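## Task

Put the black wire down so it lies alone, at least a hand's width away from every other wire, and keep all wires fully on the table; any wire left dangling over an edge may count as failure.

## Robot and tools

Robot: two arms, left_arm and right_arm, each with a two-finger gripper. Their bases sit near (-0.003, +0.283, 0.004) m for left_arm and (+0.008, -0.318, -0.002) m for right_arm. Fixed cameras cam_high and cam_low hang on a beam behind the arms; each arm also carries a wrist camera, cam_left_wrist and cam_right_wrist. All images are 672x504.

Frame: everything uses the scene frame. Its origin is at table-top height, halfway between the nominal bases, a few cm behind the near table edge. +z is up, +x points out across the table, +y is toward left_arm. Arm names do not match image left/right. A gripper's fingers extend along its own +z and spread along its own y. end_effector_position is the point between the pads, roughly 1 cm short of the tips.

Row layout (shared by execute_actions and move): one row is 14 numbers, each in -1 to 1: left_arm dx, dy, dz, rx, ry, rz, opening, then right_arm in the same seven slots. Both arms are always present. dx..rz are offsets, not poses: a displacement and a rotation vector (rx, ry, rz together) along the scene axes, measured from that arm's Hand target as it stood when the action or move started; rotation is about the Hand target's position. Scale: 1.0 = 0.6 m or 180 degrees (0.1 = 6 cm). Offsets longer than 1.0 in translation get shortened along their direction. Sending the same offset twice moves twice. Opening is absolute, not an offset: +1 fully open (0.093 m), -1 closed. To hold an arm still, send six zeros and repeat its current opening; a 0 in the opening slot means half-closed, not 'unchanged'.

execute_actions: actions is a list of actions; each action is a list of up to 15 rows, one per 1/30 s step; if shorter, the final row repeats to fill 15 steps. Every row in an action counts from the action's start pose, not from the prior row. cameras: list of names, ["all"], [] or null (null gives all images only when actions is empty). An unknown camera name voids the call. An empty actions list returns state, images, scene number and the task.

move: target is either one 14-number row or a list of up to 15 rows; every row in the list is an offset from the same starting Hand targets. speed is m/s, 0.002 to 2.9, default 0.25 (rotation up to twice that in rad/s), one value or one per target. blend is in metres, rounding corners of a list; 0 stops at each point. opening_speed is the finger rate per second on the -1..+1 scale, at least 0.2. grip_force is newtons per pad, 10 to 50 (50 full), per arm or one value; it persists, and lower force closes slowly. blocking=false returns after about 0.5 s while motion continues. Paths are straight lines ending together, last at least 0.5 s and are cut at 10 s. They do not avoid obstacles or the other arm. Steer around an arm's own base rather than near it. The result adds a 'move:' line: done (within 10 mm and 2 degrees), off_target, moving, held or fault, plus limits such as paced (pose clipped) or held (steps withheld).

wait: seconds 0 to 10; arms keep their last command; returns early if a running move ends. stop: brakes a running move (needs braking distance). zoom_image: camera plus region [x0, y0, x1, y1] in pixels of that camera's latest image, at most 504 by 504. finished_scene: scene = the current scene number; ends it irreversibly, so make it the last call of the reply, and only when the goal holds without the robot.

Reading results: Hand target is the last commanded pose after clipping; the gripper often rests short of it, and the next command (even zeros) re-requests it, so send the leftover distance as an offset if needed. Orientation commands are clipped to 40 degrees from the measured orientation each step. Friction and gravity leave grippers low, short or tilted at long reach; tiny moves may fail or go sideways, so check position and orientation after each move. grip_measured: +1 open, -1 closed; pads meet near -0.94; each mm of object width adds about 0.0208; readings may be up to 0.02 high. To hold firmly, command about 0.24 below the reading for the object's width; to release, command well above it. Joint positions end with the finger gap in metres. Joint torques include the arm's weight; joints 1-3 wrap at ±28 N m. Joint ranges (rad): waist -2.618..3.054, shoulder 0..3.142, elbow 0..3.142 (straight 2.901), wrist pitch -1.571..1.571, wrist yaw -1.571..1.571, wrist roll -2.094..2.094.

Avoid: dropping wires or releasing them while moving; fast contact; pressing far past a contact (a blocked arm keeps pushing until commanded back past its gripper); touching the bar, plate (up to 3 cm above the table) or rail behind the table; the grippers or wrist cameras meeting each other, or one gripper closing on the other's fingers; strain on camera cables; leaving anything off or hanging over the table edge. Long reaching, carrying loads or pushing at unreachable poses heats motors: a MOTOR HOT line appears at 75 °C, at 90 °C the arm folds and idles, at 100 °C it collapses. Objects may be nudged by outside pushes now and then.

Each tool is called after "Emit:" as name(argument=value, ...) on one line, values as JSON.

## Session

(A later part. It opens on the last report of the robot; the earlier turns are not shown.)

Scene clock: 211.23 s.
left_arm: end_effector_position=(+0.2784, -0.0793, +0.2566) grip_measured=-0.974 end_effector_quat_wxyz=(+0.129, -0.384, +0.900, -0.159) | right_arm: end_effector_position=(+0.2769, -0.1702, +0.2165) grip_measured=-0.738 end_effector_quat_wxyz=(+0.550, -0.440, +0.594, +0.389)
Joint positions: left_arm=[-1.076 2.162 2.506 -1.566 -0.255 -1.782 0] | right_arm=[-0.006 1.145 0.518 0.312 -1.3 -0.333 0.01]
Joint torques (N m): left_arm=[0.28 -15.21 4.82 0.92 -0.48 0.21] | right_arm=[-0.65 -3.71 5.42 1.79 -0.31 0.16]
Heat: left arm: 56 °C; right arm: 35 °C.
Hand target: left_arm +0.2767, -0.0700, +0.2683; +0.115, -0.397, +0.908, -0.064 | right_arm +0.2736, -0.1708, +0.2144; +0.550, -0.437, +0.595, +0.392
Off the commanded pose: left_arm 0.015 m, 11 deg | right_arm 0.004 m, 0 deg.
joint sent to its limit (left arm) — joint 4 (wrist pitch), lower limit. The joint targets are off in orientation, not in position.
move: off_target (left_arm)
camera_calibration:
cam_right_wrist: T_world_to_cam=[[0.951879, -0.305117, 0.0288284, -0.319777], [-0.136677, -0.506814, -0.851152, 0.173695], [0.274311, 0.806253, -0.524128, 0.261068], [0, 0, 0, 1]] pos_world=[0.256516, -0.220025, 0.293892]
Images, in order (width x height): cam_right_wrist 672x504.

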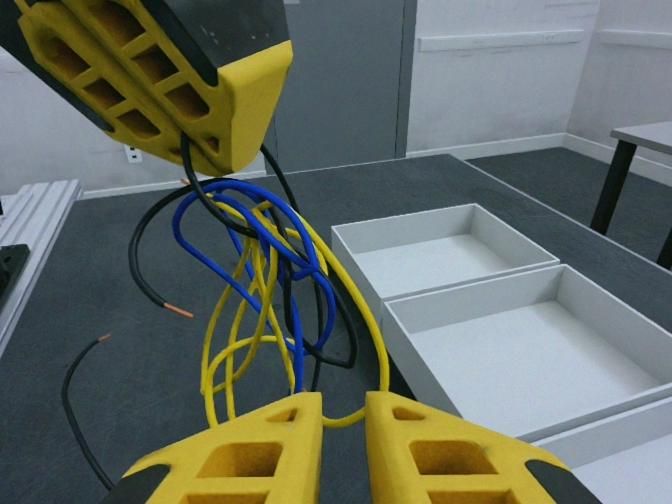

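Emit:
execute_actions(actions=[], cameras=["all"])

Scene clock: 212.63 s.
left_arm: end_effector_position=(+0.2784, -0.0793, +0.2566) grip_measured=-0.974 end_effector_quat_wxyz=(+0.129, -0.384, +0.900, -0.159) | right_arm: end_effector_position=(+0.2769, -0.1702, +0.2165) grip_measured=-0.738 end_effector_quat_wxyz=(+0.550, -0.440, +0.594, +0.389)
Joint positions: left_arm=[-1.076 2.162 2.506 -1.566 -0.255 -1.782 0] | right_arm=[-0.006 1.145 0.518 0.312 -1.3 -0.332 0.01]
Joint velocities: within noise
Joint torques (N m): left_arm=[0.29 -15.2 4.55 0.93 -0.5 0.24] | right_arm=[-0.58 -3.67 5.41 1.78 -0.32 0.17]
Heat: left arm: 57 °C; right arm: 35 °C.
Hand target: left_arm +0.2767, -0.0700, +0.2683; +0.115, -0.397, +0.908, -0.064 | right_arm +0.2736, -0.1708, +0.2144; +0.550, -0.437, +0.595, +0.392
Tool commands: left_gripper/opening=-1.0 right_gripper/opening=-0.74
Off the commanded pose: left_arm 0.015 m, 11 deg | right_arm 0.004 m, 0 deg.
camera_calibration:
cam_left_wrist: T_world_to_cam=[[0.634016, -0.665775, 0.393405, -0.329142], [-0.772516, -0.568464, 0.282961, 0.134834], [0.0352476, -0.483314, -0.874737, 0.263399], [0, 0, 0, 1]] pos_world=[0.303559, -0.0151818, 0.321738]
cam_right_wrist: T_world_to_cam=[[0.95186, -0.30517, 0.0288608, -0.319797], [-0.136662, -0.506763, -0.851184, 0.173797], [0.274382, 0.806265, -0.524073, 0.261088], [0, 0, 0, 1]] pos_world=[0.256516, -0.220025, 0.293992]

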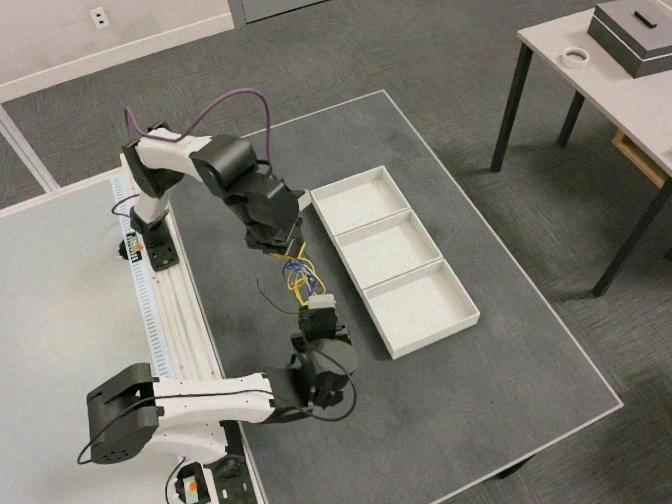

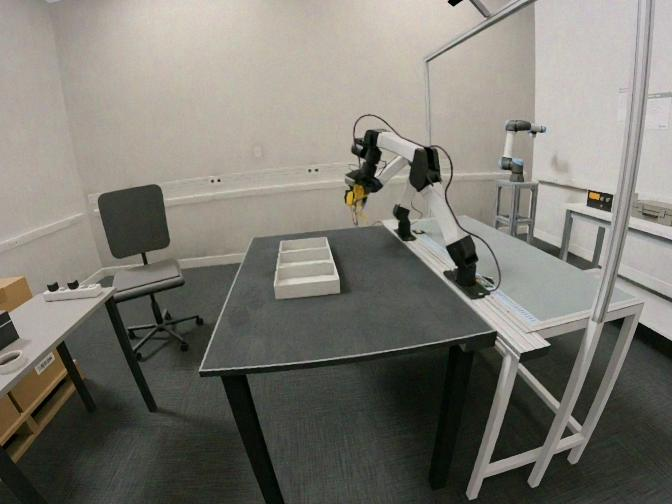

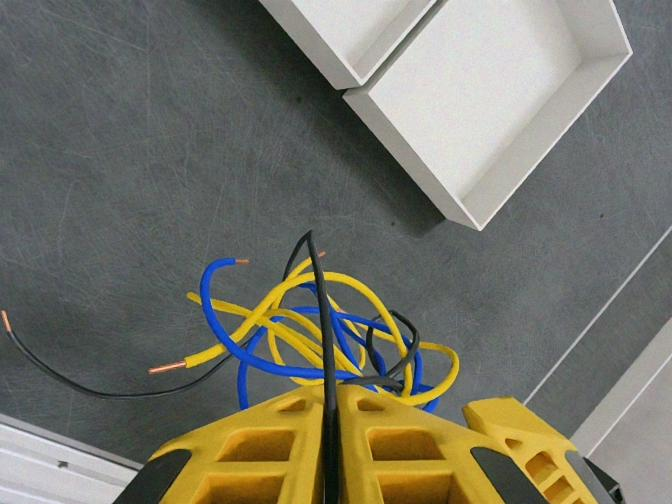

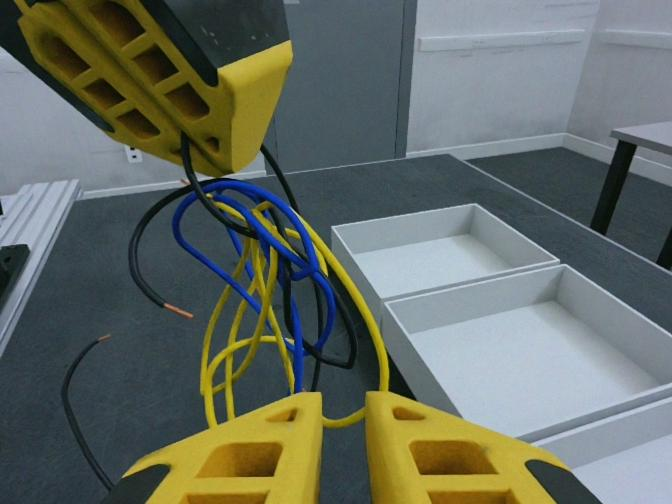

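Emit:
zoom_image(camera="cam_right_wrist", region=[120, 130, 420, 430])

Emit:
zoom_image(camera="cam_left_wrist", region=[140, 220, 480, 420])

Scaled by 1.680.

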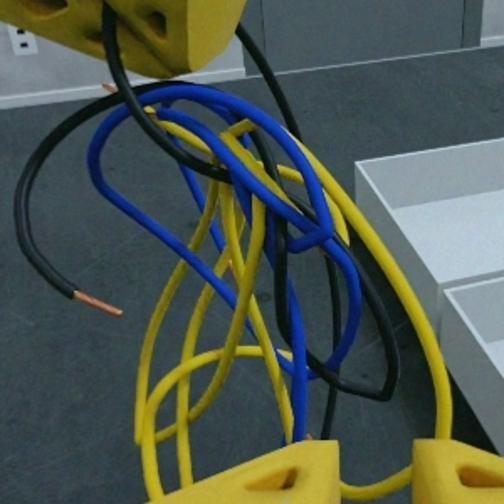

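Scaled by 1.482.

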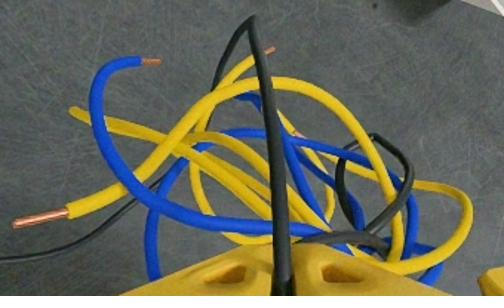

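Emit:
move(target=[0,0,0,0,0,0,-1.0,0.0107,0.0563,-0.0457,0,0,0,-0.74], speed=0.1, cameras=["cam_right_wrist"])

Scene clock: 216.73 s.
left_arm: end_effector_position=(+0.2784, -0.0793, +0.2566) grip_measured=-0.974 end_effector_quat_wxyz=(+0.129, -0.384, +0.900, -0.159) | right_arm: end_effector_position=(+0.2814, -0.1379, +0.1938) grip_measured=-0.738 end_effector_quat_wxyz=(+0.556, -0.443, +0.587, +0.387)
Joint positions: left_arm=[-1.076 2.162 2.506 -1.566 -0.255 -1.782 0] | right_arm=[0.141 1.252 0.428 0.639 -1.162 -0.214 0.01]
Joint torques (N m): left_arm=[0.32 -15.25 4.64 0.88 -0.46 0.23] | right_arm=[0.34 -2.69 5.07 1.93 -0.07 0.18]
Heat: left arm: 57 °C; right arm: 35 °C.
Hand target: left_arm +0.2767, -0.0700, +0.2683; +0.115, -0.397, +0.908, -0.064 | right_arm +0.2799, -0.1369, +0.1869; +0.550, -0.437, +0.594, +0.392
Off the commanded pose: left_arm 0.015 m, 11 deg | right_arm 0.007 m, 1 deg.
joint sent to its limit (left arm) — joint 4 (wrist pitch), lower limit. The joint targets are off in orientation, not in position.
move: off_target (left_arm)
camera_calibration:
cam_right_wrist: T_world_to_cam=[[0.952606, -0.300899, 0.0447413, -0.3162], [-0.118818, -0.503416, -0.855835, 0.167801], [0.280044, 0.809958, -0.51531, 0.219107], [0, 0, 0, 1]] pos_world=[0.259792, -0.188138, 0.270665]
Images, in order (width x height): cam_right_wrist 672x504.

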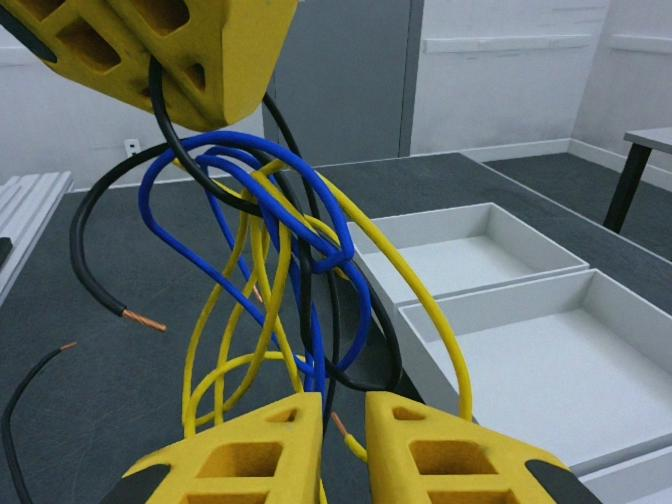

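Emit:
zoom_image(camera="cam_right_wrist", region=[240, 220, 480, 420])

Scaled by 2.100.

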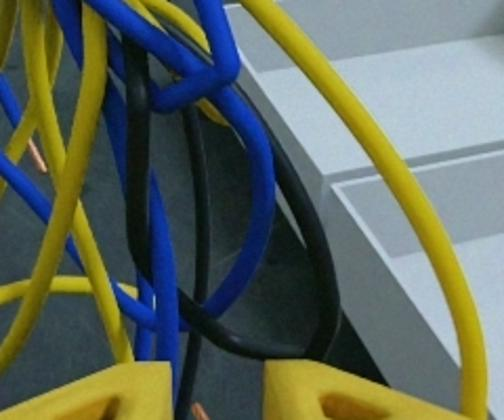

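Emit:
move(target=[0,0,0,0,0,0,-1.0,0.0288,0.0039,-0.0105,0,0,0,-0.74], speed=0.08, cameras=["cam_right_wrist"])

Emit:
zoom_image(camera="cam_right_wrist", region=[240, 240, 440, 440])

Scene clock: 218.60 s.
left_arm: end_effector_position=(+0.2784, -0.0793, +0.2566) grip_measured=-0.974 end_effector_quat_wxyz=(+0.129, -0.384, +0.900, -0.159) | right_arm: end_effector_position=(+0.2914, -0.1364, +0.1741) grip_measured=-0.738 end_effector_quat_wxyz=(+0.543, -0.436, +0.599, +0.395)
Joint positions: left_arm=[-1.076 2.162 2.506 -1.566 -0.255 -1.782 0] | right_arm=[0.144 1.361 0.428 0.71 -1.159 -0.21 0.01]
Joint torques (N m): left_arm=[0.35 -15.23 4.63 0.93 -0.48 0.18] | right_arm=[0.31 -3.33 7.94 1.9 -0.08 0.19]
Heat: left arm: 57 °C; right arm: 35 °C.
Hand target: left_arm +0.2767, -0.0700, +0.2683; +0.115, -0.397, +0.908, -0.064 | right_arm +0.2972, -0.1346, +0.1806; +0.549, -0.437, +0.595, +0.392
Off the commanded pose: left_arm 0.015 m, 11 deg | right_arm 0.009 m, 1 deg.
joint sent to its limit (left arm) — joint 4 (wrist pitch), lower limit. The joint targets are off in orientation, not in position.
move: off_target (left_arm)
camera_calibration:
cam_right_wrist: T_world_to_cam=[[0.953518, -0.301245, 0.00738424, -0.318279], [-0.153221, -0.505795, -0.848938, 0.161307], [0.259473, 0.808346, -0.528442, 0.212956], [0, 0, 0, 1]] pos_world=[0.272944, -0.186433, 0.251825]
Images, in order (width x height): cam_right_wrist 672x504.

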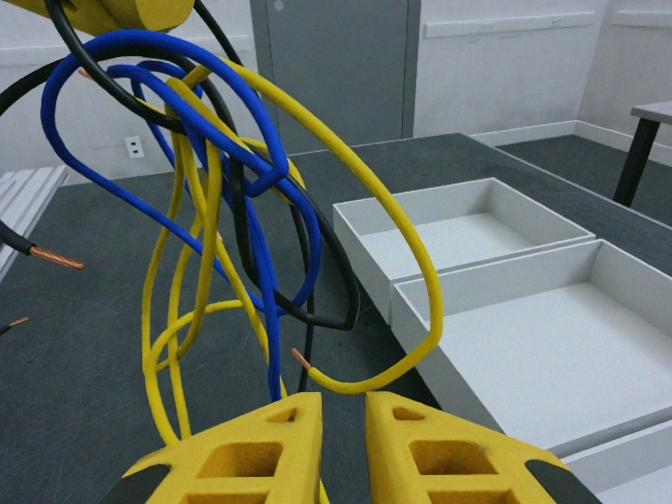

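Scaled by 2.520.

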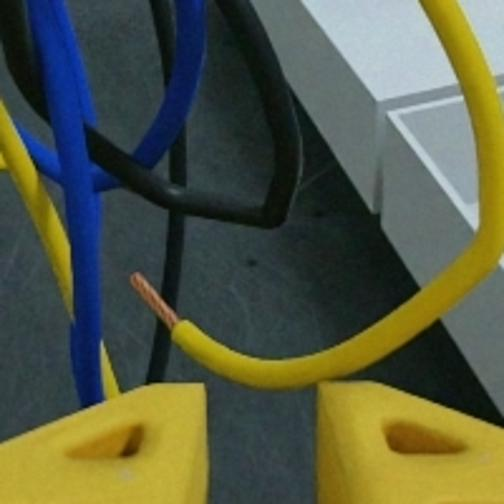

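Emit:
move(target=[0,0,0,0,0,0,-1.0,0.006,0.021,0.0,0.075,0.237,-0.0246,-0.8], speed=0.25, cameras=["cam_right_wrist"])

Emit:
zoom_image(camera="cam_right_wrist", region=[220, 240, 460, 440])

Scene clock: 222.87 s.
left_arm: end_effector_position=(+0.2784, -0.0793, +0.2566) grip_measured=-0.974 end_effector_quat_wxyz=(+0.129, -0.384, +0.900, -0.159) | right_arm: end_effector_position=(+0.2948, -0.1241, +0.1748) grip_measured=-0.798 end_effector_quat_wxyz=(+0.352, -0.177, +0.722, +0.568)
Joint positions: left_arm=[-1.076 2.162 2.506 -1.566 -0.255 -1.782 0] | right_arm=[0.197 1.374 0.447 0.71 -1.103 0.577 0.007]
Joint torques (N m): left_arm=[0.44 -15.09 4.63 0.93 -0.49 0.22] | right_arm=[0.39 -3.4 8.06 1.93 -0.05 0.15]
Heat: left arm: 58 °C; right arm: 35 °C.
Hand target: left_arm +0.2767, -0.0701, +0.2683; +0.115, -0.397, +0.908, -0.064 | right_arm +0.3008, -0.1220, +0.1806; +0.357, -0.176, +0.720, +0.568
Off the commanded pose: left_arm 0.015 m, 11 deg | right_arm 0.009 m, 1 deg.
joint sent to its limit (left arm) — joint 4 (wrist pitch), lower limit. The joint targets are off in orientation, not in position.
move: off_target (left_arm)
camera_calibration:
cam_right_wrist: T_world_to_cam=[[0.662177, -0.28793, -0.691822, -0.108103], [-0.748742, -0.291338, -0.595406, 0.32654], [-0.0301184, 0.91226, -0.408503, 0.279818], [0, 0, 0, 1]] pos_world=[0.324505, -0.191259, 0.233943]
Images, in order (width x height): cam_right_wrist 672x504.

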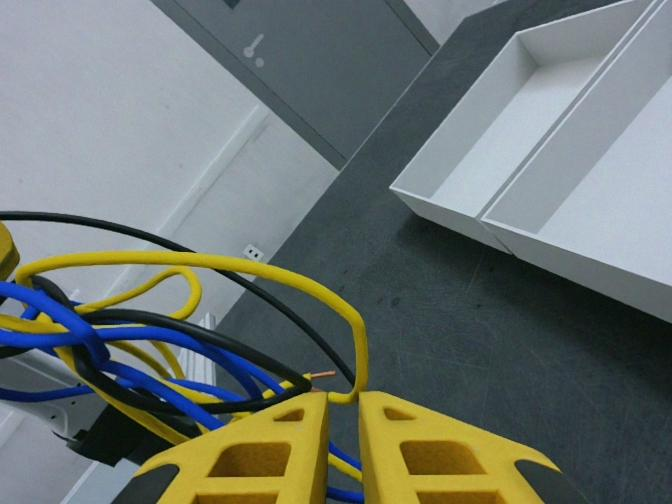

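Scaled by 2.100.

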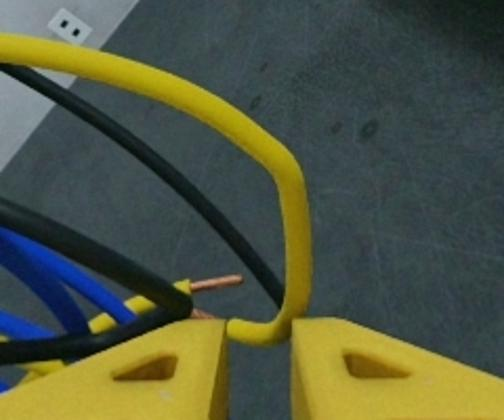

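Emit:
move(target=[[0,0,0,0,0,0,-1.0,-0.008,-0.0317,0.0,0,0,0,-0.8],[0,0,0,0,0,0,-1.0,-0.008,-0.0317,0.0265,0,0,0,-0.8]], speed=0.1, blend=0.008, cameras=["cam_right_wrist"])

Emit:
zoom_image(camera="cam_right_wrist", region=[220, 240, 460, 440])

Scene clock: 226.07 s.
left_arm: end_effector_position=(+0.2784, -0.0793, +0.2566) grip_measured=-0.974 end_effector_quat_wxyz=(+0.129, -0.384, +0.900, -0.159) | right_arm: end_effector_position=(+0.2929, -0.1401, +0.1851) grip_measured=-0.798 end_effector_quat_wxyz=(+0.346, -0.165, +0.726, +0.571)
Joint positions: left_arm=[-1.076 2.162 2.506 -1.566 -0.255 -1.782 0] | right_arm=[0.131 1.307 0.467 0.587 -1.161 0.564 0.007]
Joint torques (N m): left_arm=[0.18 -15.42 4.59 0.91 -0.48 0.21] | right_arm=[-0.81 -4.81 8.62 1.61 -0.28 -0.07]
Heat: left arm: 58 °C; right arm: 35 °C.
Hand target: left_arm +0.2767, -0.0701, +0.2683; +0.115, -0.397, +0.908, -0.064 | right_arm +0.2960, -0.1411, +0.1965; +0.357, -0.176, +0.720, +0.568
Off the commanded pose: left_arm 0.015 m, 11 deg | right_arm 0.012 m, 2 deg.
joint sent to its limit (left arm) — joint 4 (wrist pitch), lower limit. The joint targets are off in orientation, not in position.
move: off_target (left_arm, right_arm)
camera_calibration:
cam_right_wrist: T_world_to_cam=[[0.641795, -0.289951, -0.709949, -0.0951405], [-0.766178, -0.28194, -0.577479, 0.329713], [-0.0327222, 0.91457, -0.403101, 0.298655], [0, 0, 0, 1]] pos_world=[0.323452, -0.207767, 0.243246]
Images, in order (width x height): cam_right_wrist 672x504.

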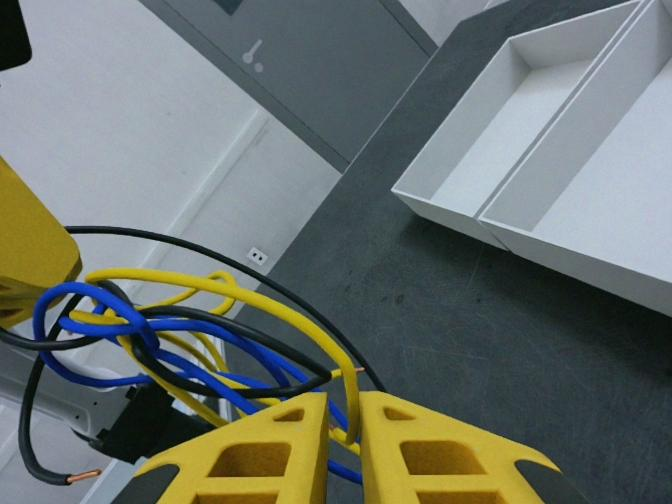

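Scaled by 2.100.

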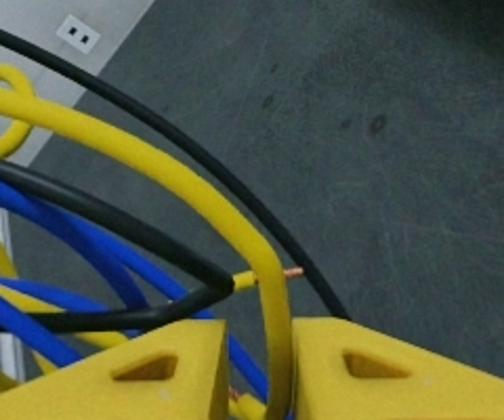

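Emit:
move(target=[[0,0,0,0,0,0,-1.0,-0.0093,-0.0283,0.0032,0,0,0,-0.8],[0,0,0,0,0,0,-1.0,-0.0267,-0.021,0.0173,0,0,0,-0.8],[0,0,0,0,0,0,-1.0,-0.0148,0.0152,0.0133,0,0,0,-0.8]], speed=0.08, blend=0.003, cameras=["cam_right_wrist"])

Emit:
zoom_image(camera="cam_right_wrist", region=[220, 240, 460, 440])

Scene clock: 228.87 s.
left_arm: end_effector_position=(+0.2784, -0.0793, +0.2566) grip_measured=-0.974 end_effector_quat_wxyz=(+0.129, -0.384, +0.900, -0.159) | right_arm: end_effector_position=(+0.2818, -0.1334, +0.1980) grip_measured=-0.798 end_effector_quat_wxyz=(+0.350, -0.176, +0.723, +0.569)
Joint positions: left_arm=[-1.076 2.162 2.506 -1.566 -0.255 -1.782 0] | right_arm=[0.162 1.225 0.467 0.523 -1.138 0.562 0.007]
Joint torques (N m): left_arm=[0.31 -15.24 4.75 0.91 -0.48 0.18] | right_arm=[0.31 -2.76 8.42 1.97 -0.1 0.15]
Heat: left arm: 58 °C; right arm: 35 °C.
Hand target: left_arm +0.2767, -0.0701, +0.2683; +0.115, -0.397, +0.908, -0.064 | right_arm +0.2872, -0.1319, +0.2046; +0.357, -0.176, +0.720, +0.568
Off the commanded pose: left_arm 0.015 m, 11 deg | right_arm 0.009 m, 1 deg.
joint sent to its limit (left arm) — joint 4 (wrist pitch), lower limit. The joint targets are off in orientation, not in position.
move: off_target (left_arm)
camera_calibration:
cam_right_wrist: T_world_to_cam=[[0.659153, -0.286907, -0.695127, -0.0843977], [-0.751286, -0.291756, -0.591986, 0.327913], [-0.0329629, 0.912449, -0.407861, 0.298117], [0, 0, 0, 1]] pos_world=[0.311814, -0.20056, 0.257043]
Images, in order (width x height): cam_right_wrist 672x504.

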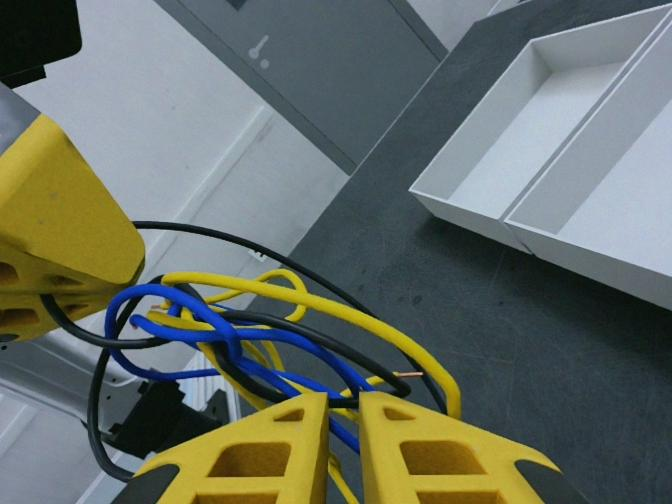

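Scaled by 2.100.

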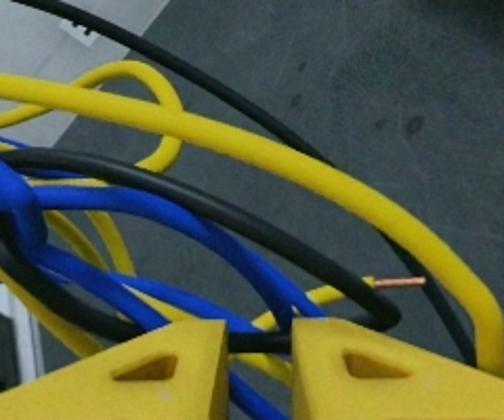

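Emit:
move(target=[0,0,0,0,0,0,-1.0,0.0123,-0.0063,-0.0227,0,0,0,-0.8], speed=0.08, cameras=["cam_right_wrist"])

Emit:
zoom_image(camera="cam_right_wrist", region=[220, 240, 460, 440])

Scene clock: 230.77 s.
left_arm: end_effector_position=(+0.2784, -0.0793, +0.2566) grip_measured=-0.974 end_effector_quat_wxyz=(+0.129, -0.384, +0.900, -0.159) | right_arm: end_effector_position=(+0.2919, -0.1346, +0.1883) grip_measured=-0.798 end_effector_quat_wxyz=(+0.353, -0.174, +0.723, +0.568)
Joint positions: left_arm=[-1.076 2.162 2.506 -1.566 -0.255 -1.782 0] | right_arm=[0.155 1.299 0.467 0.6 -1.138 0.562 0.007]
Joint torques (N m): left_arm=[0.34 -15.19 4.6 0.9 -0.47 0.2] | right_arm=[-0.8 -3.1 7.2 1.96 -0.27 0.04]
Heat: left arm: 58 °C; right arm: 35 °C.
Hand target: left_arm +0.2767, -0.0701, +0.2683; +0.115, -0.397, +0.908, -0.064 | right_arm +0.2945, -0.1357, +0.1909; +0.357, -0.177, +0.720, +0.568
Off the commanded pose: left_arm 0.015 m, 11 deg | right_arm 0.004 m, 1 deg.
joint sent to its limit (left arm) — joint 4 (wrist pitch), lower limit. The joint targets are off in orientation, not in position.
move: off_target (left_arm)
camera_calibration:
cam_right_wrist: T_world_to_cam=[[0.659002, -0.291376, -0.693409, -0.0991079], [-0.751716, -0.286123, -0.594185, 0.330685], [-0.0252688, 0.912816, -0.407588, 0.293376], [0, 0, 0, 1]] pos_world=[0.321307, -0.20206, 0.247343]
Images, in order (width x height): cam_right_wrist 672x504.

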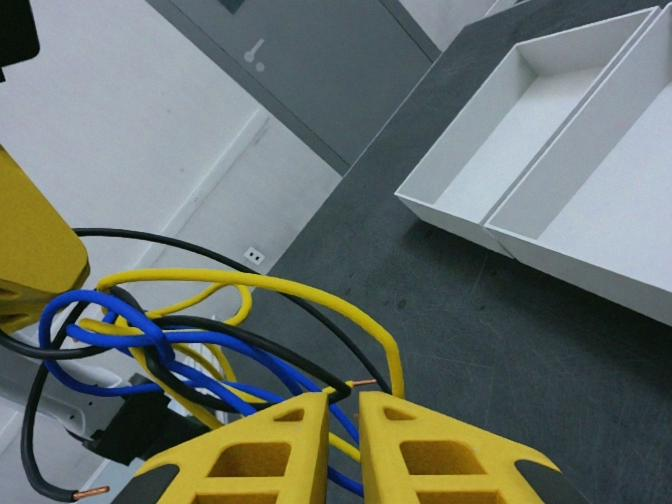

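Scaled by 2.100.

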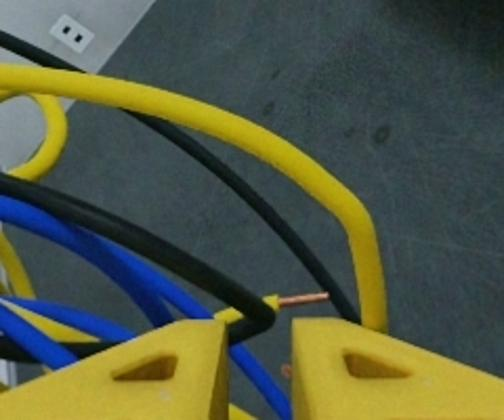

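Emit:
move(target=[0,0,0,0,0,0,-1.0,-0.0017,-0.0072,0.0185,-0.075,-0.237,0.0246,-0.78], speed=0.25, cameras=["cam_right_wrist"])

Emit:
zoom_image(camera="cam_right_wrist", region=[220, 240, 460, 440])

Scene clock: 234.90 s.
left_arm: end_effector_position=(+0.2784, -0.0793, +0.2566) grip_measured=-0.974 end_effector_quat_wxyz=(+0.129, -0.384, +0.900, -0.159) | right_arm: end_effector_position=(+0.2910, -0.1387, +0.1910) grip_measured=-0.781 end_effector_quat_wxyz=(+0.540, -0.429, +0.604, +0.399)
Joint positions: left_arm=[-1.076 2.162 2.506 -1.566 -0.255 -1.782 0] | right_arm=[0.136 1.292 0.467 0.598 -1.162 -0.196 0.008]
Joint torques (N m): left_arm=[0.12 -15.17 4.6 0.95 -0.51 0.22] | right_arm=[-0.91 -4.75 8.47 1.6 -0.27 -0.03]
Heat: left arm: 59 °C; right arm: 35 °C.
Hand target: left_arm +0.2767, -0.0701, +0.2683; +0.115, -0.397, +0.908, -0.064 | right_arm +0.2935, -0.1400, +0.2020; +0.550, -0.437, +0.595, +0.392
Off the commanded pose: left_arm 0.015 m, 11 deg | right_arm 0.011 m, 2 deg.
joint sent to its limit (left arm) — joint 4 (wrist pitch), lower limit. The joint targets are off in orientation, not in position.
move: off_target (left_arm, right_arm)
camera_calibration:
cam_right_wrist: T_world_to_cam=[[0.951385, -0.307804, -0.0110775, -0.315475], [-0.171848, -0.500628, -0.848434, 0.180481], [0.255605, 0.809091, -0.529186, 0.225289], [0, 0, 0, 1]] pos_world=[0.273568, -0.18903, 0.268851]
Images, in order (width x height): cam_right_wrist 672x504.

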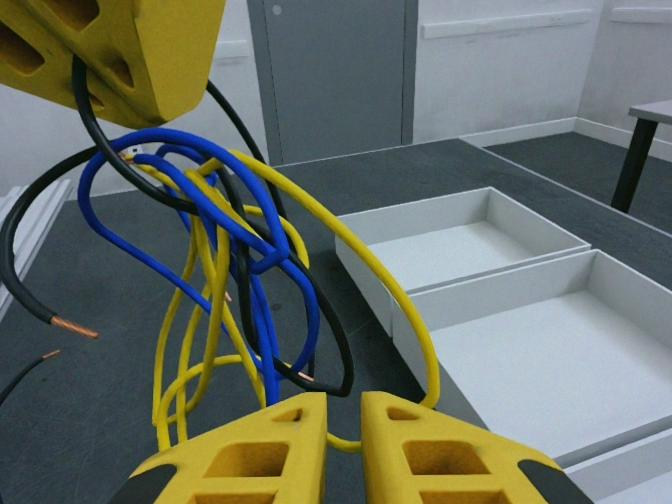

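Scaled by 2.100.

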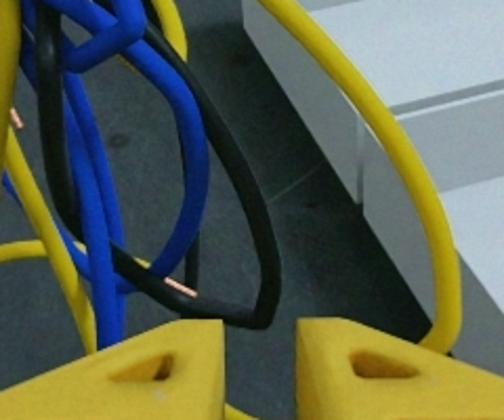

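Emit:
move(target=[0,0,0,0,0,0,-1.0,0.0097,0.03,0.0035,0,0,0,-0.78], speed=0.06, cameras=["cam_right_wrist"])

Emit:
zoom_image(camera="cam_right_wrist", region=[220, 280, 460, 480])

Scene clock: 236.43 s.
left_arm: end_effector_position=(+0.2784, -0.0792, +0.2566) grip_measured=-0.974 end_effector_quat_wxyz=(+0.129, -0.384, +0.901, -0.158) | right_arm: end_effector_position=(+0.2925, -0.1240, +0.1952) grip_measured=-0.781 end_effector_quat_wxyz=(+0.541, -0.436, +0.600, +0.396)
Joint positions: left_arm=[-1.076 2.162 2.506 -1.567 -0.255 -1.782 0] | right_arm=[0.196 1.301 0.488 0.606 -1.11 -0.188 0.008]
Joint torques (N m): left_arm=[0.29 -15.09 4.59 0.88 -0.48 0.22] | right_arm=[0.28 -3.14 8.8 1.94 -0.05 0.18]
Heat: left arm: 59 °C; right arm: 35 °C.
Hand target: left_arm +0.2767, -0.0700, +0.2683; +0.115, -0.397, +0.908, -0.064 | right_arm +0.2993, -0.1220, +0.2040; +0.549, -0.437, +0.595, +0.392
Off the commanded pose: left_arm 0.015 m, 11 deg | right_arm 0.011 m, 1 deg.
joint sent to its limit (left arm) — joint 4 (wrist pitch), lower limit. The joint targets are off in orientation, not in position.
move: off_target (left_arm, right_arm)
camera_calibration:
cam_right_wrist: T_world_to_cam=[[0.954069, -0.299561, 0.00394262, -0.315024], [-0.155867, -0.507572, -0.847394, 0.185943], [0.255847, 0.807857, -0.530951, 0.215315], [0, 0, 0, 1]] pos_world=[0.274449, -0.173934, 0.273131]
Images, in order (width x height): cam_right_wrist 672x504.

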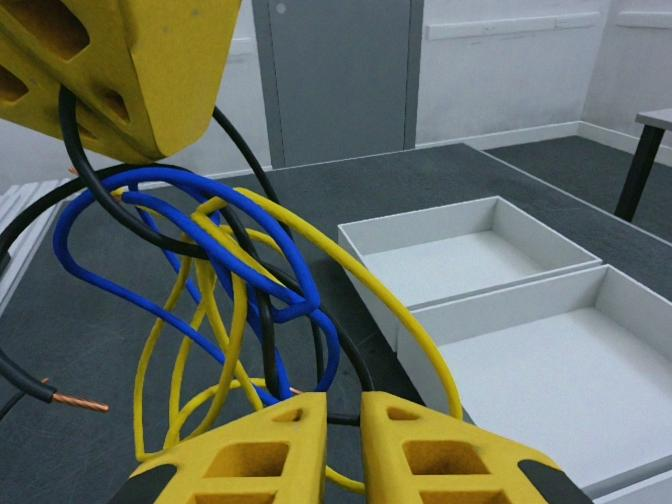

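Scaled by 2.100.

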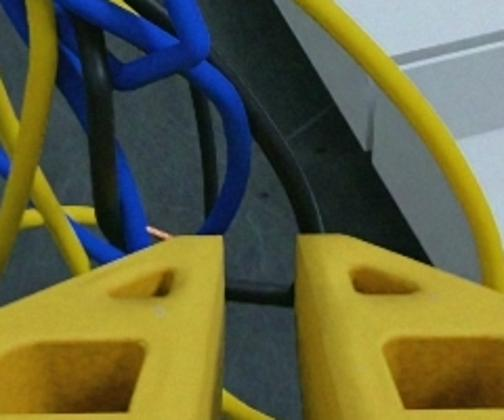

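Emit:
move(target=[[0,0,0,0,0,0,-1.0,0.0,-0.0125,0.001,0,0,0,-0.78],[0,0,0,0,0,0,-1.0,0.0125,-0.0145,0.001,0,0,0,-0.78]], speed=0.06, blend=0.003, cameras=["cam_right_wrist"])

Emit:
zoom_image(camera="cam_right_wrist", region=[220, 280, 460, 480])

Scene clock: 237.90 s.
left_arm: end_effector_position=(+0.2784, -0.0792, +0.2566) grip_measured=-0.974 end_effector_quat_wxyz=(+0.129, -0.384, +0.901, -0.158) | right_arm: end_effector_position=(+0.3013, -0.1300, +0.1970) grip_measured=-0.781 end_effector_quat_wxyz=(+0.543, -0.433, +0.601, +0.395)
Joint positions: left_arm=[-1.076 2.162 2.506 -1.567 -0.255 -1.782 0] | right_arm=[0.168 1.328 0.514 0.606 -1.13 -0.188 0.008]
Joint torques (N m): left_arm=[0.32 -15.24 4.57 0.93 -0.49 0.2] | right_arm=[-0.87 -3.38 8.79 1.78 -0.23 0.03]
Heat: left arm: 59 °C; right arm: 36 °C.
Hand target: left_arm +0.2767, -0.0700, +0.2683; +0.115, -0.397, +0.909, -0.064 | right_arm +0.3068, -0.1307, +0.2046; +0.549, -0.437, +0.595, +0.392
Off the commanded pose: left_arm 0.015 m, 11 deg | right_arm 0.009 m, 1 deg.
joint sent to its limit (left arm) — joint 4 (wrist pitch), lower limit. The joint targets are off in orientation, not in position.
move: off_target (left_arm)
camera_calibration:
cam_right_wrist: T_world_to_cam=[[0.951505, -0.307633, 0.000936364, -0.32487], [-0.161812, -0.503065, -0.848965, 0.188544], [0.261641, 0.807643, -0.528448, 0.2166], [0, 0, 0, 1]] pos_world=[0.282953, -0.180026, 0.274834]
Images, in order (width x height): cam_right_wrist 672x504.

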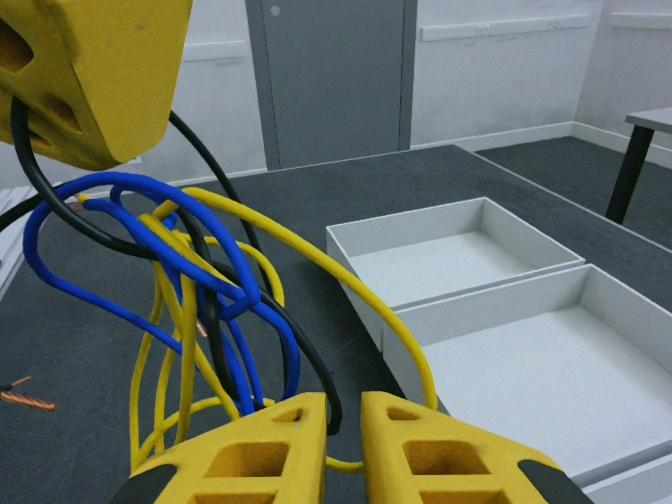

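Scaled by 2.100.

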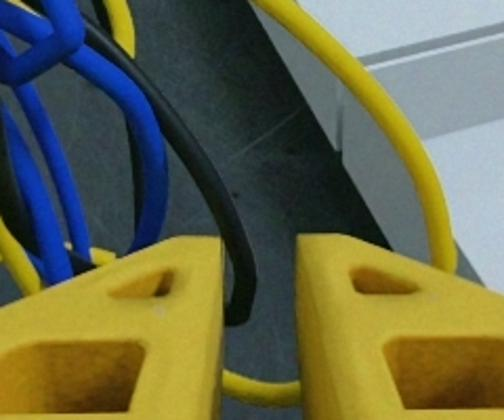

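Emit:
move(target=[0,0,0,0,0,0,-1.0,0.002,0.022,-0.001,0,0,0,-0.78], speed=0.06, cameras=["cam_right_wrist"])

Emit:
zoom_image(camera="cam_right_wrist", region=[220, 280, 460, 480])

Scene clock: 239.30 s.
left_arm: end_effector_position=(+0.2784, -0.0792, +0.2566) grip_measured=-0.974 end_effector_quat_wxyz=(+0.129, -0.384, +0.900, -0.158) | right_arm: end_effector_position=(+0.3003, -0.1197, +0.1940) grip_measured=-0.781 end_effector_quat_wxyz=(+0.540, -0.436, +0.601, +0.397)
Joint positions: left_arm=[-1.076 2.162 2.506 -1.567 -0.256 -1.782 0] | right_arm=[0.209 1.343 0.514 0.623 -1.098 -0.184 0.008]
Joint torques (N m): left_arm=[0.27 -15.1 4.67 0.91 -0.46 0.2] | right_arm=[0.28 -3.41 9.09 1.93 -0.03 0.19]
Heat: left arm: 59 °C; right arm: 36 °C.
Hand target: left_arm +0.2767, -0.0700, +0.2683; +0.115, -0.397, +0.908, -0.064 | right_arm +0.3080, -0.1175, +0.2040; +0.549, -0.437, +0.595, +0.392
Off the commanded pose: left_arm 0.015 m, 11 deg | right_arm 0.013 m, 1 deg.
joint sent to its limit (left arm) — joint 4 (wrist pitch), lower limit. The joint targets are off in orientation, not in position.
move: off_target (left_arm, right_arm)
camera_calibration:
cam_right_wrist: T_world_to_cam=[[0.954262, -0.298971, 0.00109027, -0.320612], [-0.158331, -0.50845, -0.84641, 0.188876], [0.253606, 0.807524, -0.532531, 0.210165], [0, 0, 0, 1]] pos_world=[0.282554, -0.169533, 0.272135]
Images, in order (width x height): cam_right_wrist 672x504.

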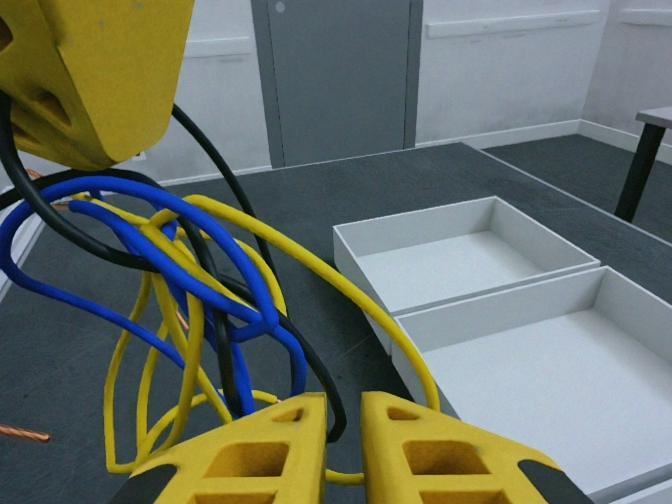

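Scaled by 2.100.

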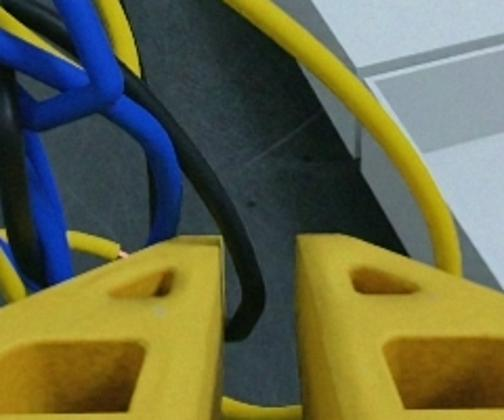

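Emit:
move(target=[0,0,0,0,0,0,-1.0,0,0,0,0,0,0,-1.0], opening_speed=1.0, cameras=["cam_right_wrist"])

Emit:
zoom_image(camera="cam_right_wrist", region=[220, 280, 460, 480])

Scene clock: 240.37 s.
left_arm: end_effector_position=(+0.2787, -0.0789, +0.2567) grip_measured=-0.974 end_effector_quat_wxyz=(+0.130, -0.384, +0.900, -0.158) | right_arm: end_effector_position=(+0.3005, -0.1197, +0.1945) grip_measured=-0.982 end_effector_quat_wxyz=(+0.541, -0.437, +0.600, +0.396)
Joint positions: left_arm=[-1.076 2.162 2.506 -1.567 -0.258 -1.782 0] | right_arm=[0.209 1.343 0.514 0.627 -1.098 -0.183 0]
Joint torques (N m): left_arm=[0.12 -15.24 4.88 0.93 -0.45 0.21] | right_arm=[0.2 -3.43 9.02 1.91 -0.06 0.19]
Heat: left arm: 59 °C; right arm: 36 °C.
Hand target: left_arm +0.2767, -0.0700, +0.2683; +0.115, -0.397, +0.908, -0.064 | right_arm +0.3080, -0.1175, +0.2040; +0.549, -0.437, +0.595, +0.392
Off the commanded pose: left_arm 0.015 m, 11 deg | right_arm 0.012 m, 1 deg.
joint sent to its limit (left arm) — joint 4 (wrist pitch), lower limit. The joint targets are off in orientation, not in position.
move: off_target (left_arm, right_arm)
camera_calibration:
cam_right_wrist: T_world_to_cam=[[0.954139, -0.299338, 0.00383106, -0.321288], [-0.155951, -0.507934, -0.847161, 0.188814], [0.255534, 0.807712, -0.531322, 0.20956], [0, 0, 0, 1]] pos_world=[0.28245, -0.169533, 0.272531]
Images, in order (width x height): cam_right_wrist 672x504.

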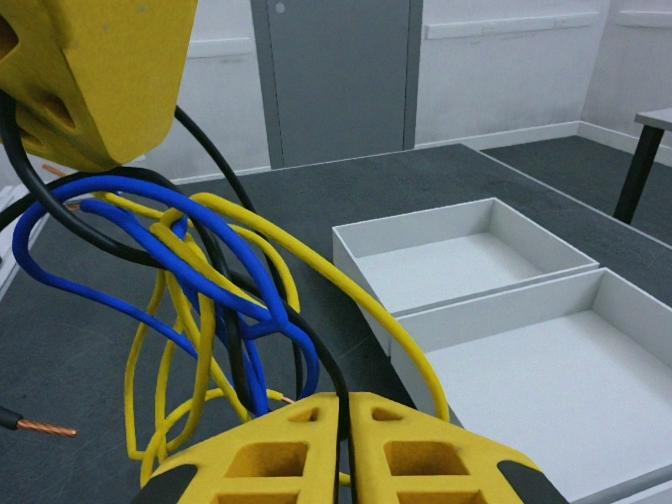

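Scaled by 2.100.

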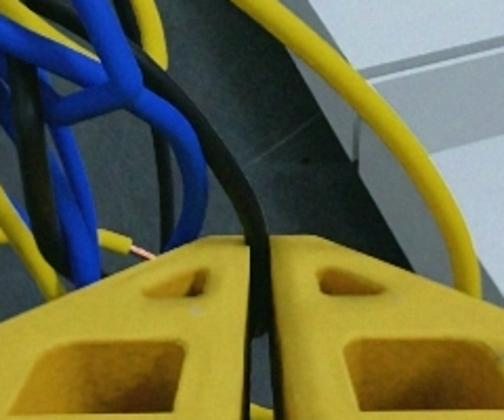

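Emit:
move(target=[0,0,0,0,0,0,-1.0,0.06,-0.11,-0.015,0,0,0,-1.0], speed=0.08, cameras=["cam_right_wrist","cam_left_wrist"])

Emit:
zoom_image(camera="cam_right_wrist", region=[120, 100, 420, 400])

Scene clock: 242.40 s.
left_arm: end_effector_position=(+0.2920, -0.0934, +0.2634) grip_measured=-0.974 end_effector_quat_wxyz=(+0.141, -0.390, +0.888, -0.198) | right_arm: end_effector_position=(+0.3127, -0.1663, +0.2090) grip_measured=-0.982 end_effector_quat_wxyz=(+0.545, -0.482, +0.535, +0.430)
Joint positions: left_arm=[-1.072 2.162 2.499 -1.475 -0.268 -1.782 0] | right_arm=[-0.003 1.468 0.642 0.586 -1.455 -0.309 0]
Joint torques (N m): left_arm=[0.02 -14.97 6.19 0.06 -0.37 0.21] | right_arm=[-4.72 -2.63 7.23 0.96 0.98 0.02]
Heat: left arm: 59 °C; right arm: 36 °C.
Hand target: left_arm +0.2766, -0.0701, +0.2683; +0.115, -0.397, +0.909, -0.064 | right_arm +0.3440, -0.1835, +0.1950; +0.549, -0.437, +0.595, +0.392
Off the commanded pose: left_arm 0.028 m, 16 deg | right_arm 0.038 m, 10 deg.
joint sent to its limit (left arm) — joint 4 (wrist pitch), lower limit. The joint targets are off in orientation, not in position.
move: off_target (left_arm, right_arm)
camera_calibration:
cam_left_wrist: T_world_to_cam=[[0.61951, -0.628755, 0.469973, -0.362281], [-0.780063, -0.560063, 0.278984, 0.13947], [0.0878019, -0.539442, -0.837433, 0.231603], [0, 0, 0, 1]] pos_world=[0.312897, -0.024738, 0.325305]
cam_right_wrist: T_world_to_cam=[[0.984468, -0.160321, 0.0715521, -0.347448], [-0.0143074, -0.479465, -0.877444, 0.145969], [0.174979, 0.862792, -0.474312, 0.27422], [0, 0, 0, 1]] pos_world=[0.296157, -0.222311, 0.283006]
Images, in order (width x height): cam_left_wrist 672x504, cam_right_wrist 672x504.

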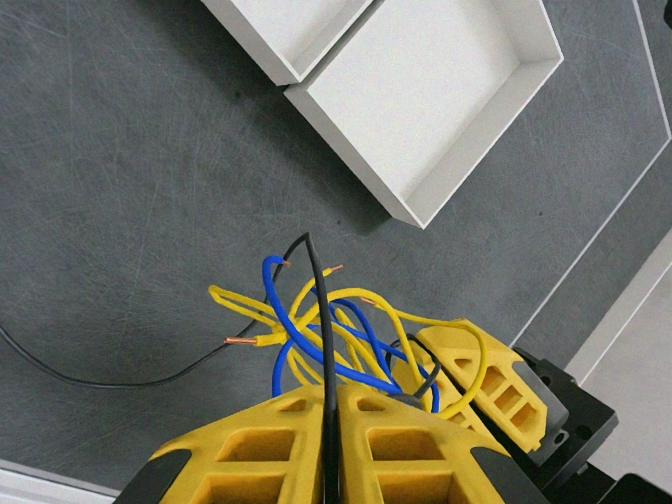

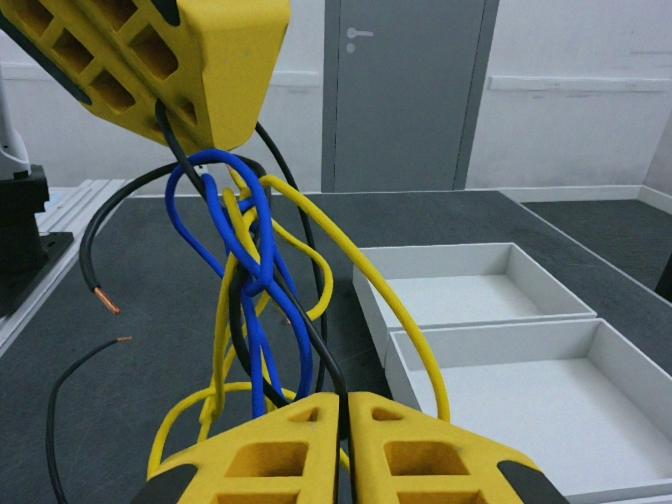

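Scaled by 1.680.

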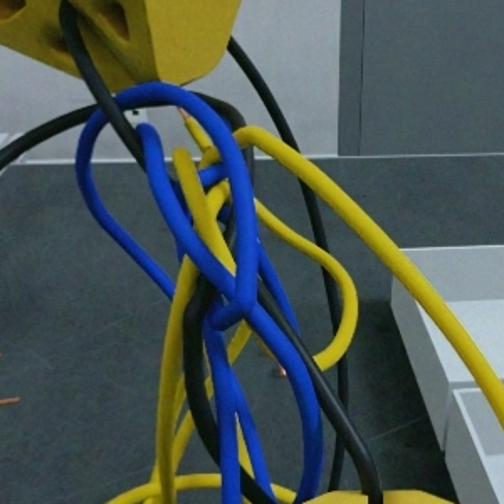

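Emit:
move(target=[0,0,0,0,0,0,-1.0,0.02,-0.06,-0.03,0,0,0,-1.0], speed=0.08, cameras=["cam_right_wrist"])

Emit:
zoom_image(camera="cam_right_wrist", region=[60, 60, 360, 360])

Scene clock: 245.07 s.
left_arm: end_effector_position=(+0.2995, -0.1120, +0.2573) grip_measured=-0.974 end_effector_quat_wxyz=(+0.136, -0.389, +0.884, -0.220) | right_arm: end_effector_position=(+0.3228, -0.1902, +0.1980) grip_measured=-0.982 end_effector_quat_wxyz=(+0.560, -0.493, +0.513, +0.425)
Joint positions: left_arm=[-1.072 2.191 2.499 -1.402 -0.25 -1.782 0] | right_arm=[-0.084 1.572 0.658 0.697 -1.551 -0.34 0]
Joint torques (N m): left_arm=[-0.1 -17.17 7.9 -0.64 -0.48 0.26] | right_arm=[-8.14 -1.69 6.24 0.9 0.83 0.22]
Heat: left arm: 59 °C; right arm: 35 °C.
Hand target: left_arm +0.2766, -0.0701, +0.2683; +0.115, -0.397, +0.909, -0.064 | right_arm +0.3560, -0.2195, +0.1769; +0.549, -0.437, +0.595, +0.392
Off the commanded pose: left_arm 0.049 m, 18 deg | right_arm 0.049 m, 12 deg.
joint sent to its limit (left arm) — joint 4 (wrist pitch), lower limit. The joint targets are off in position and orientation.
move: off_target (left_arm, right_arm)
camera_calibration:
cam_right_wrist: T_world_to_cam=[[0.981264, -0.148387, 0.12289, -0.367371], [0.0401462, -0.466362, -0.883683, 0.111259], [0.188438, 0.87206, -0.451667, 0.280856], [0, 0, 0, 1]] pos_world=[0.303097, -0.247549, 0.270317]
Images, in order (width x height): cam_right_wrist 672x504.

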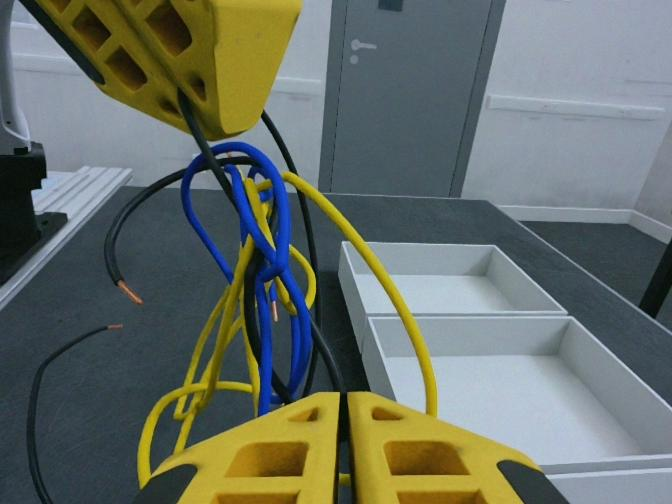

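Scaled by 1.680.

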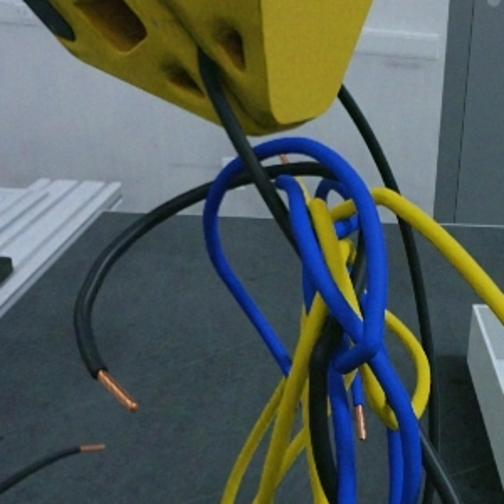

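Emit:
zoom_image(camera="cam_right_wrist", region=[180, 230, 360, 410])

Emit:
zoom_image(camera="cam_right_wrist", region=[170, 120, 320, 270])

Scaled by 2.800.

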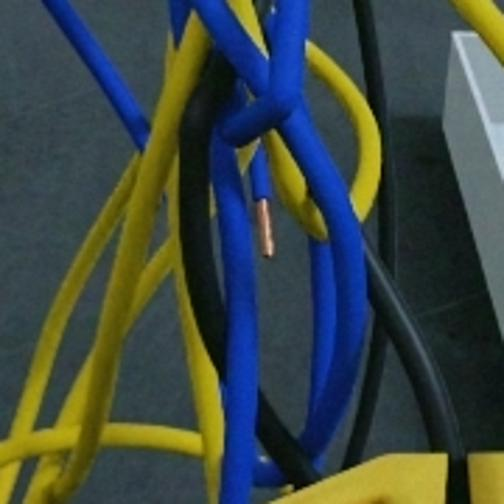

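Scaled by 3.360.

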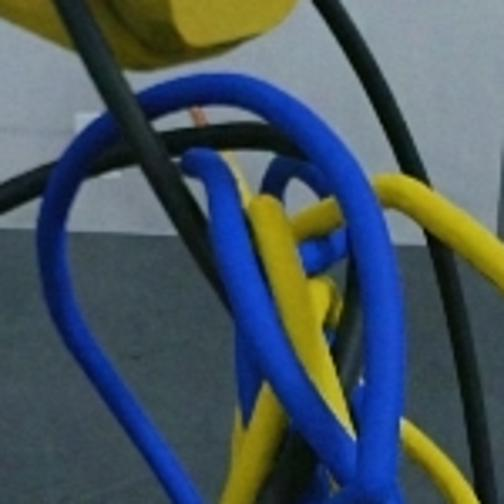

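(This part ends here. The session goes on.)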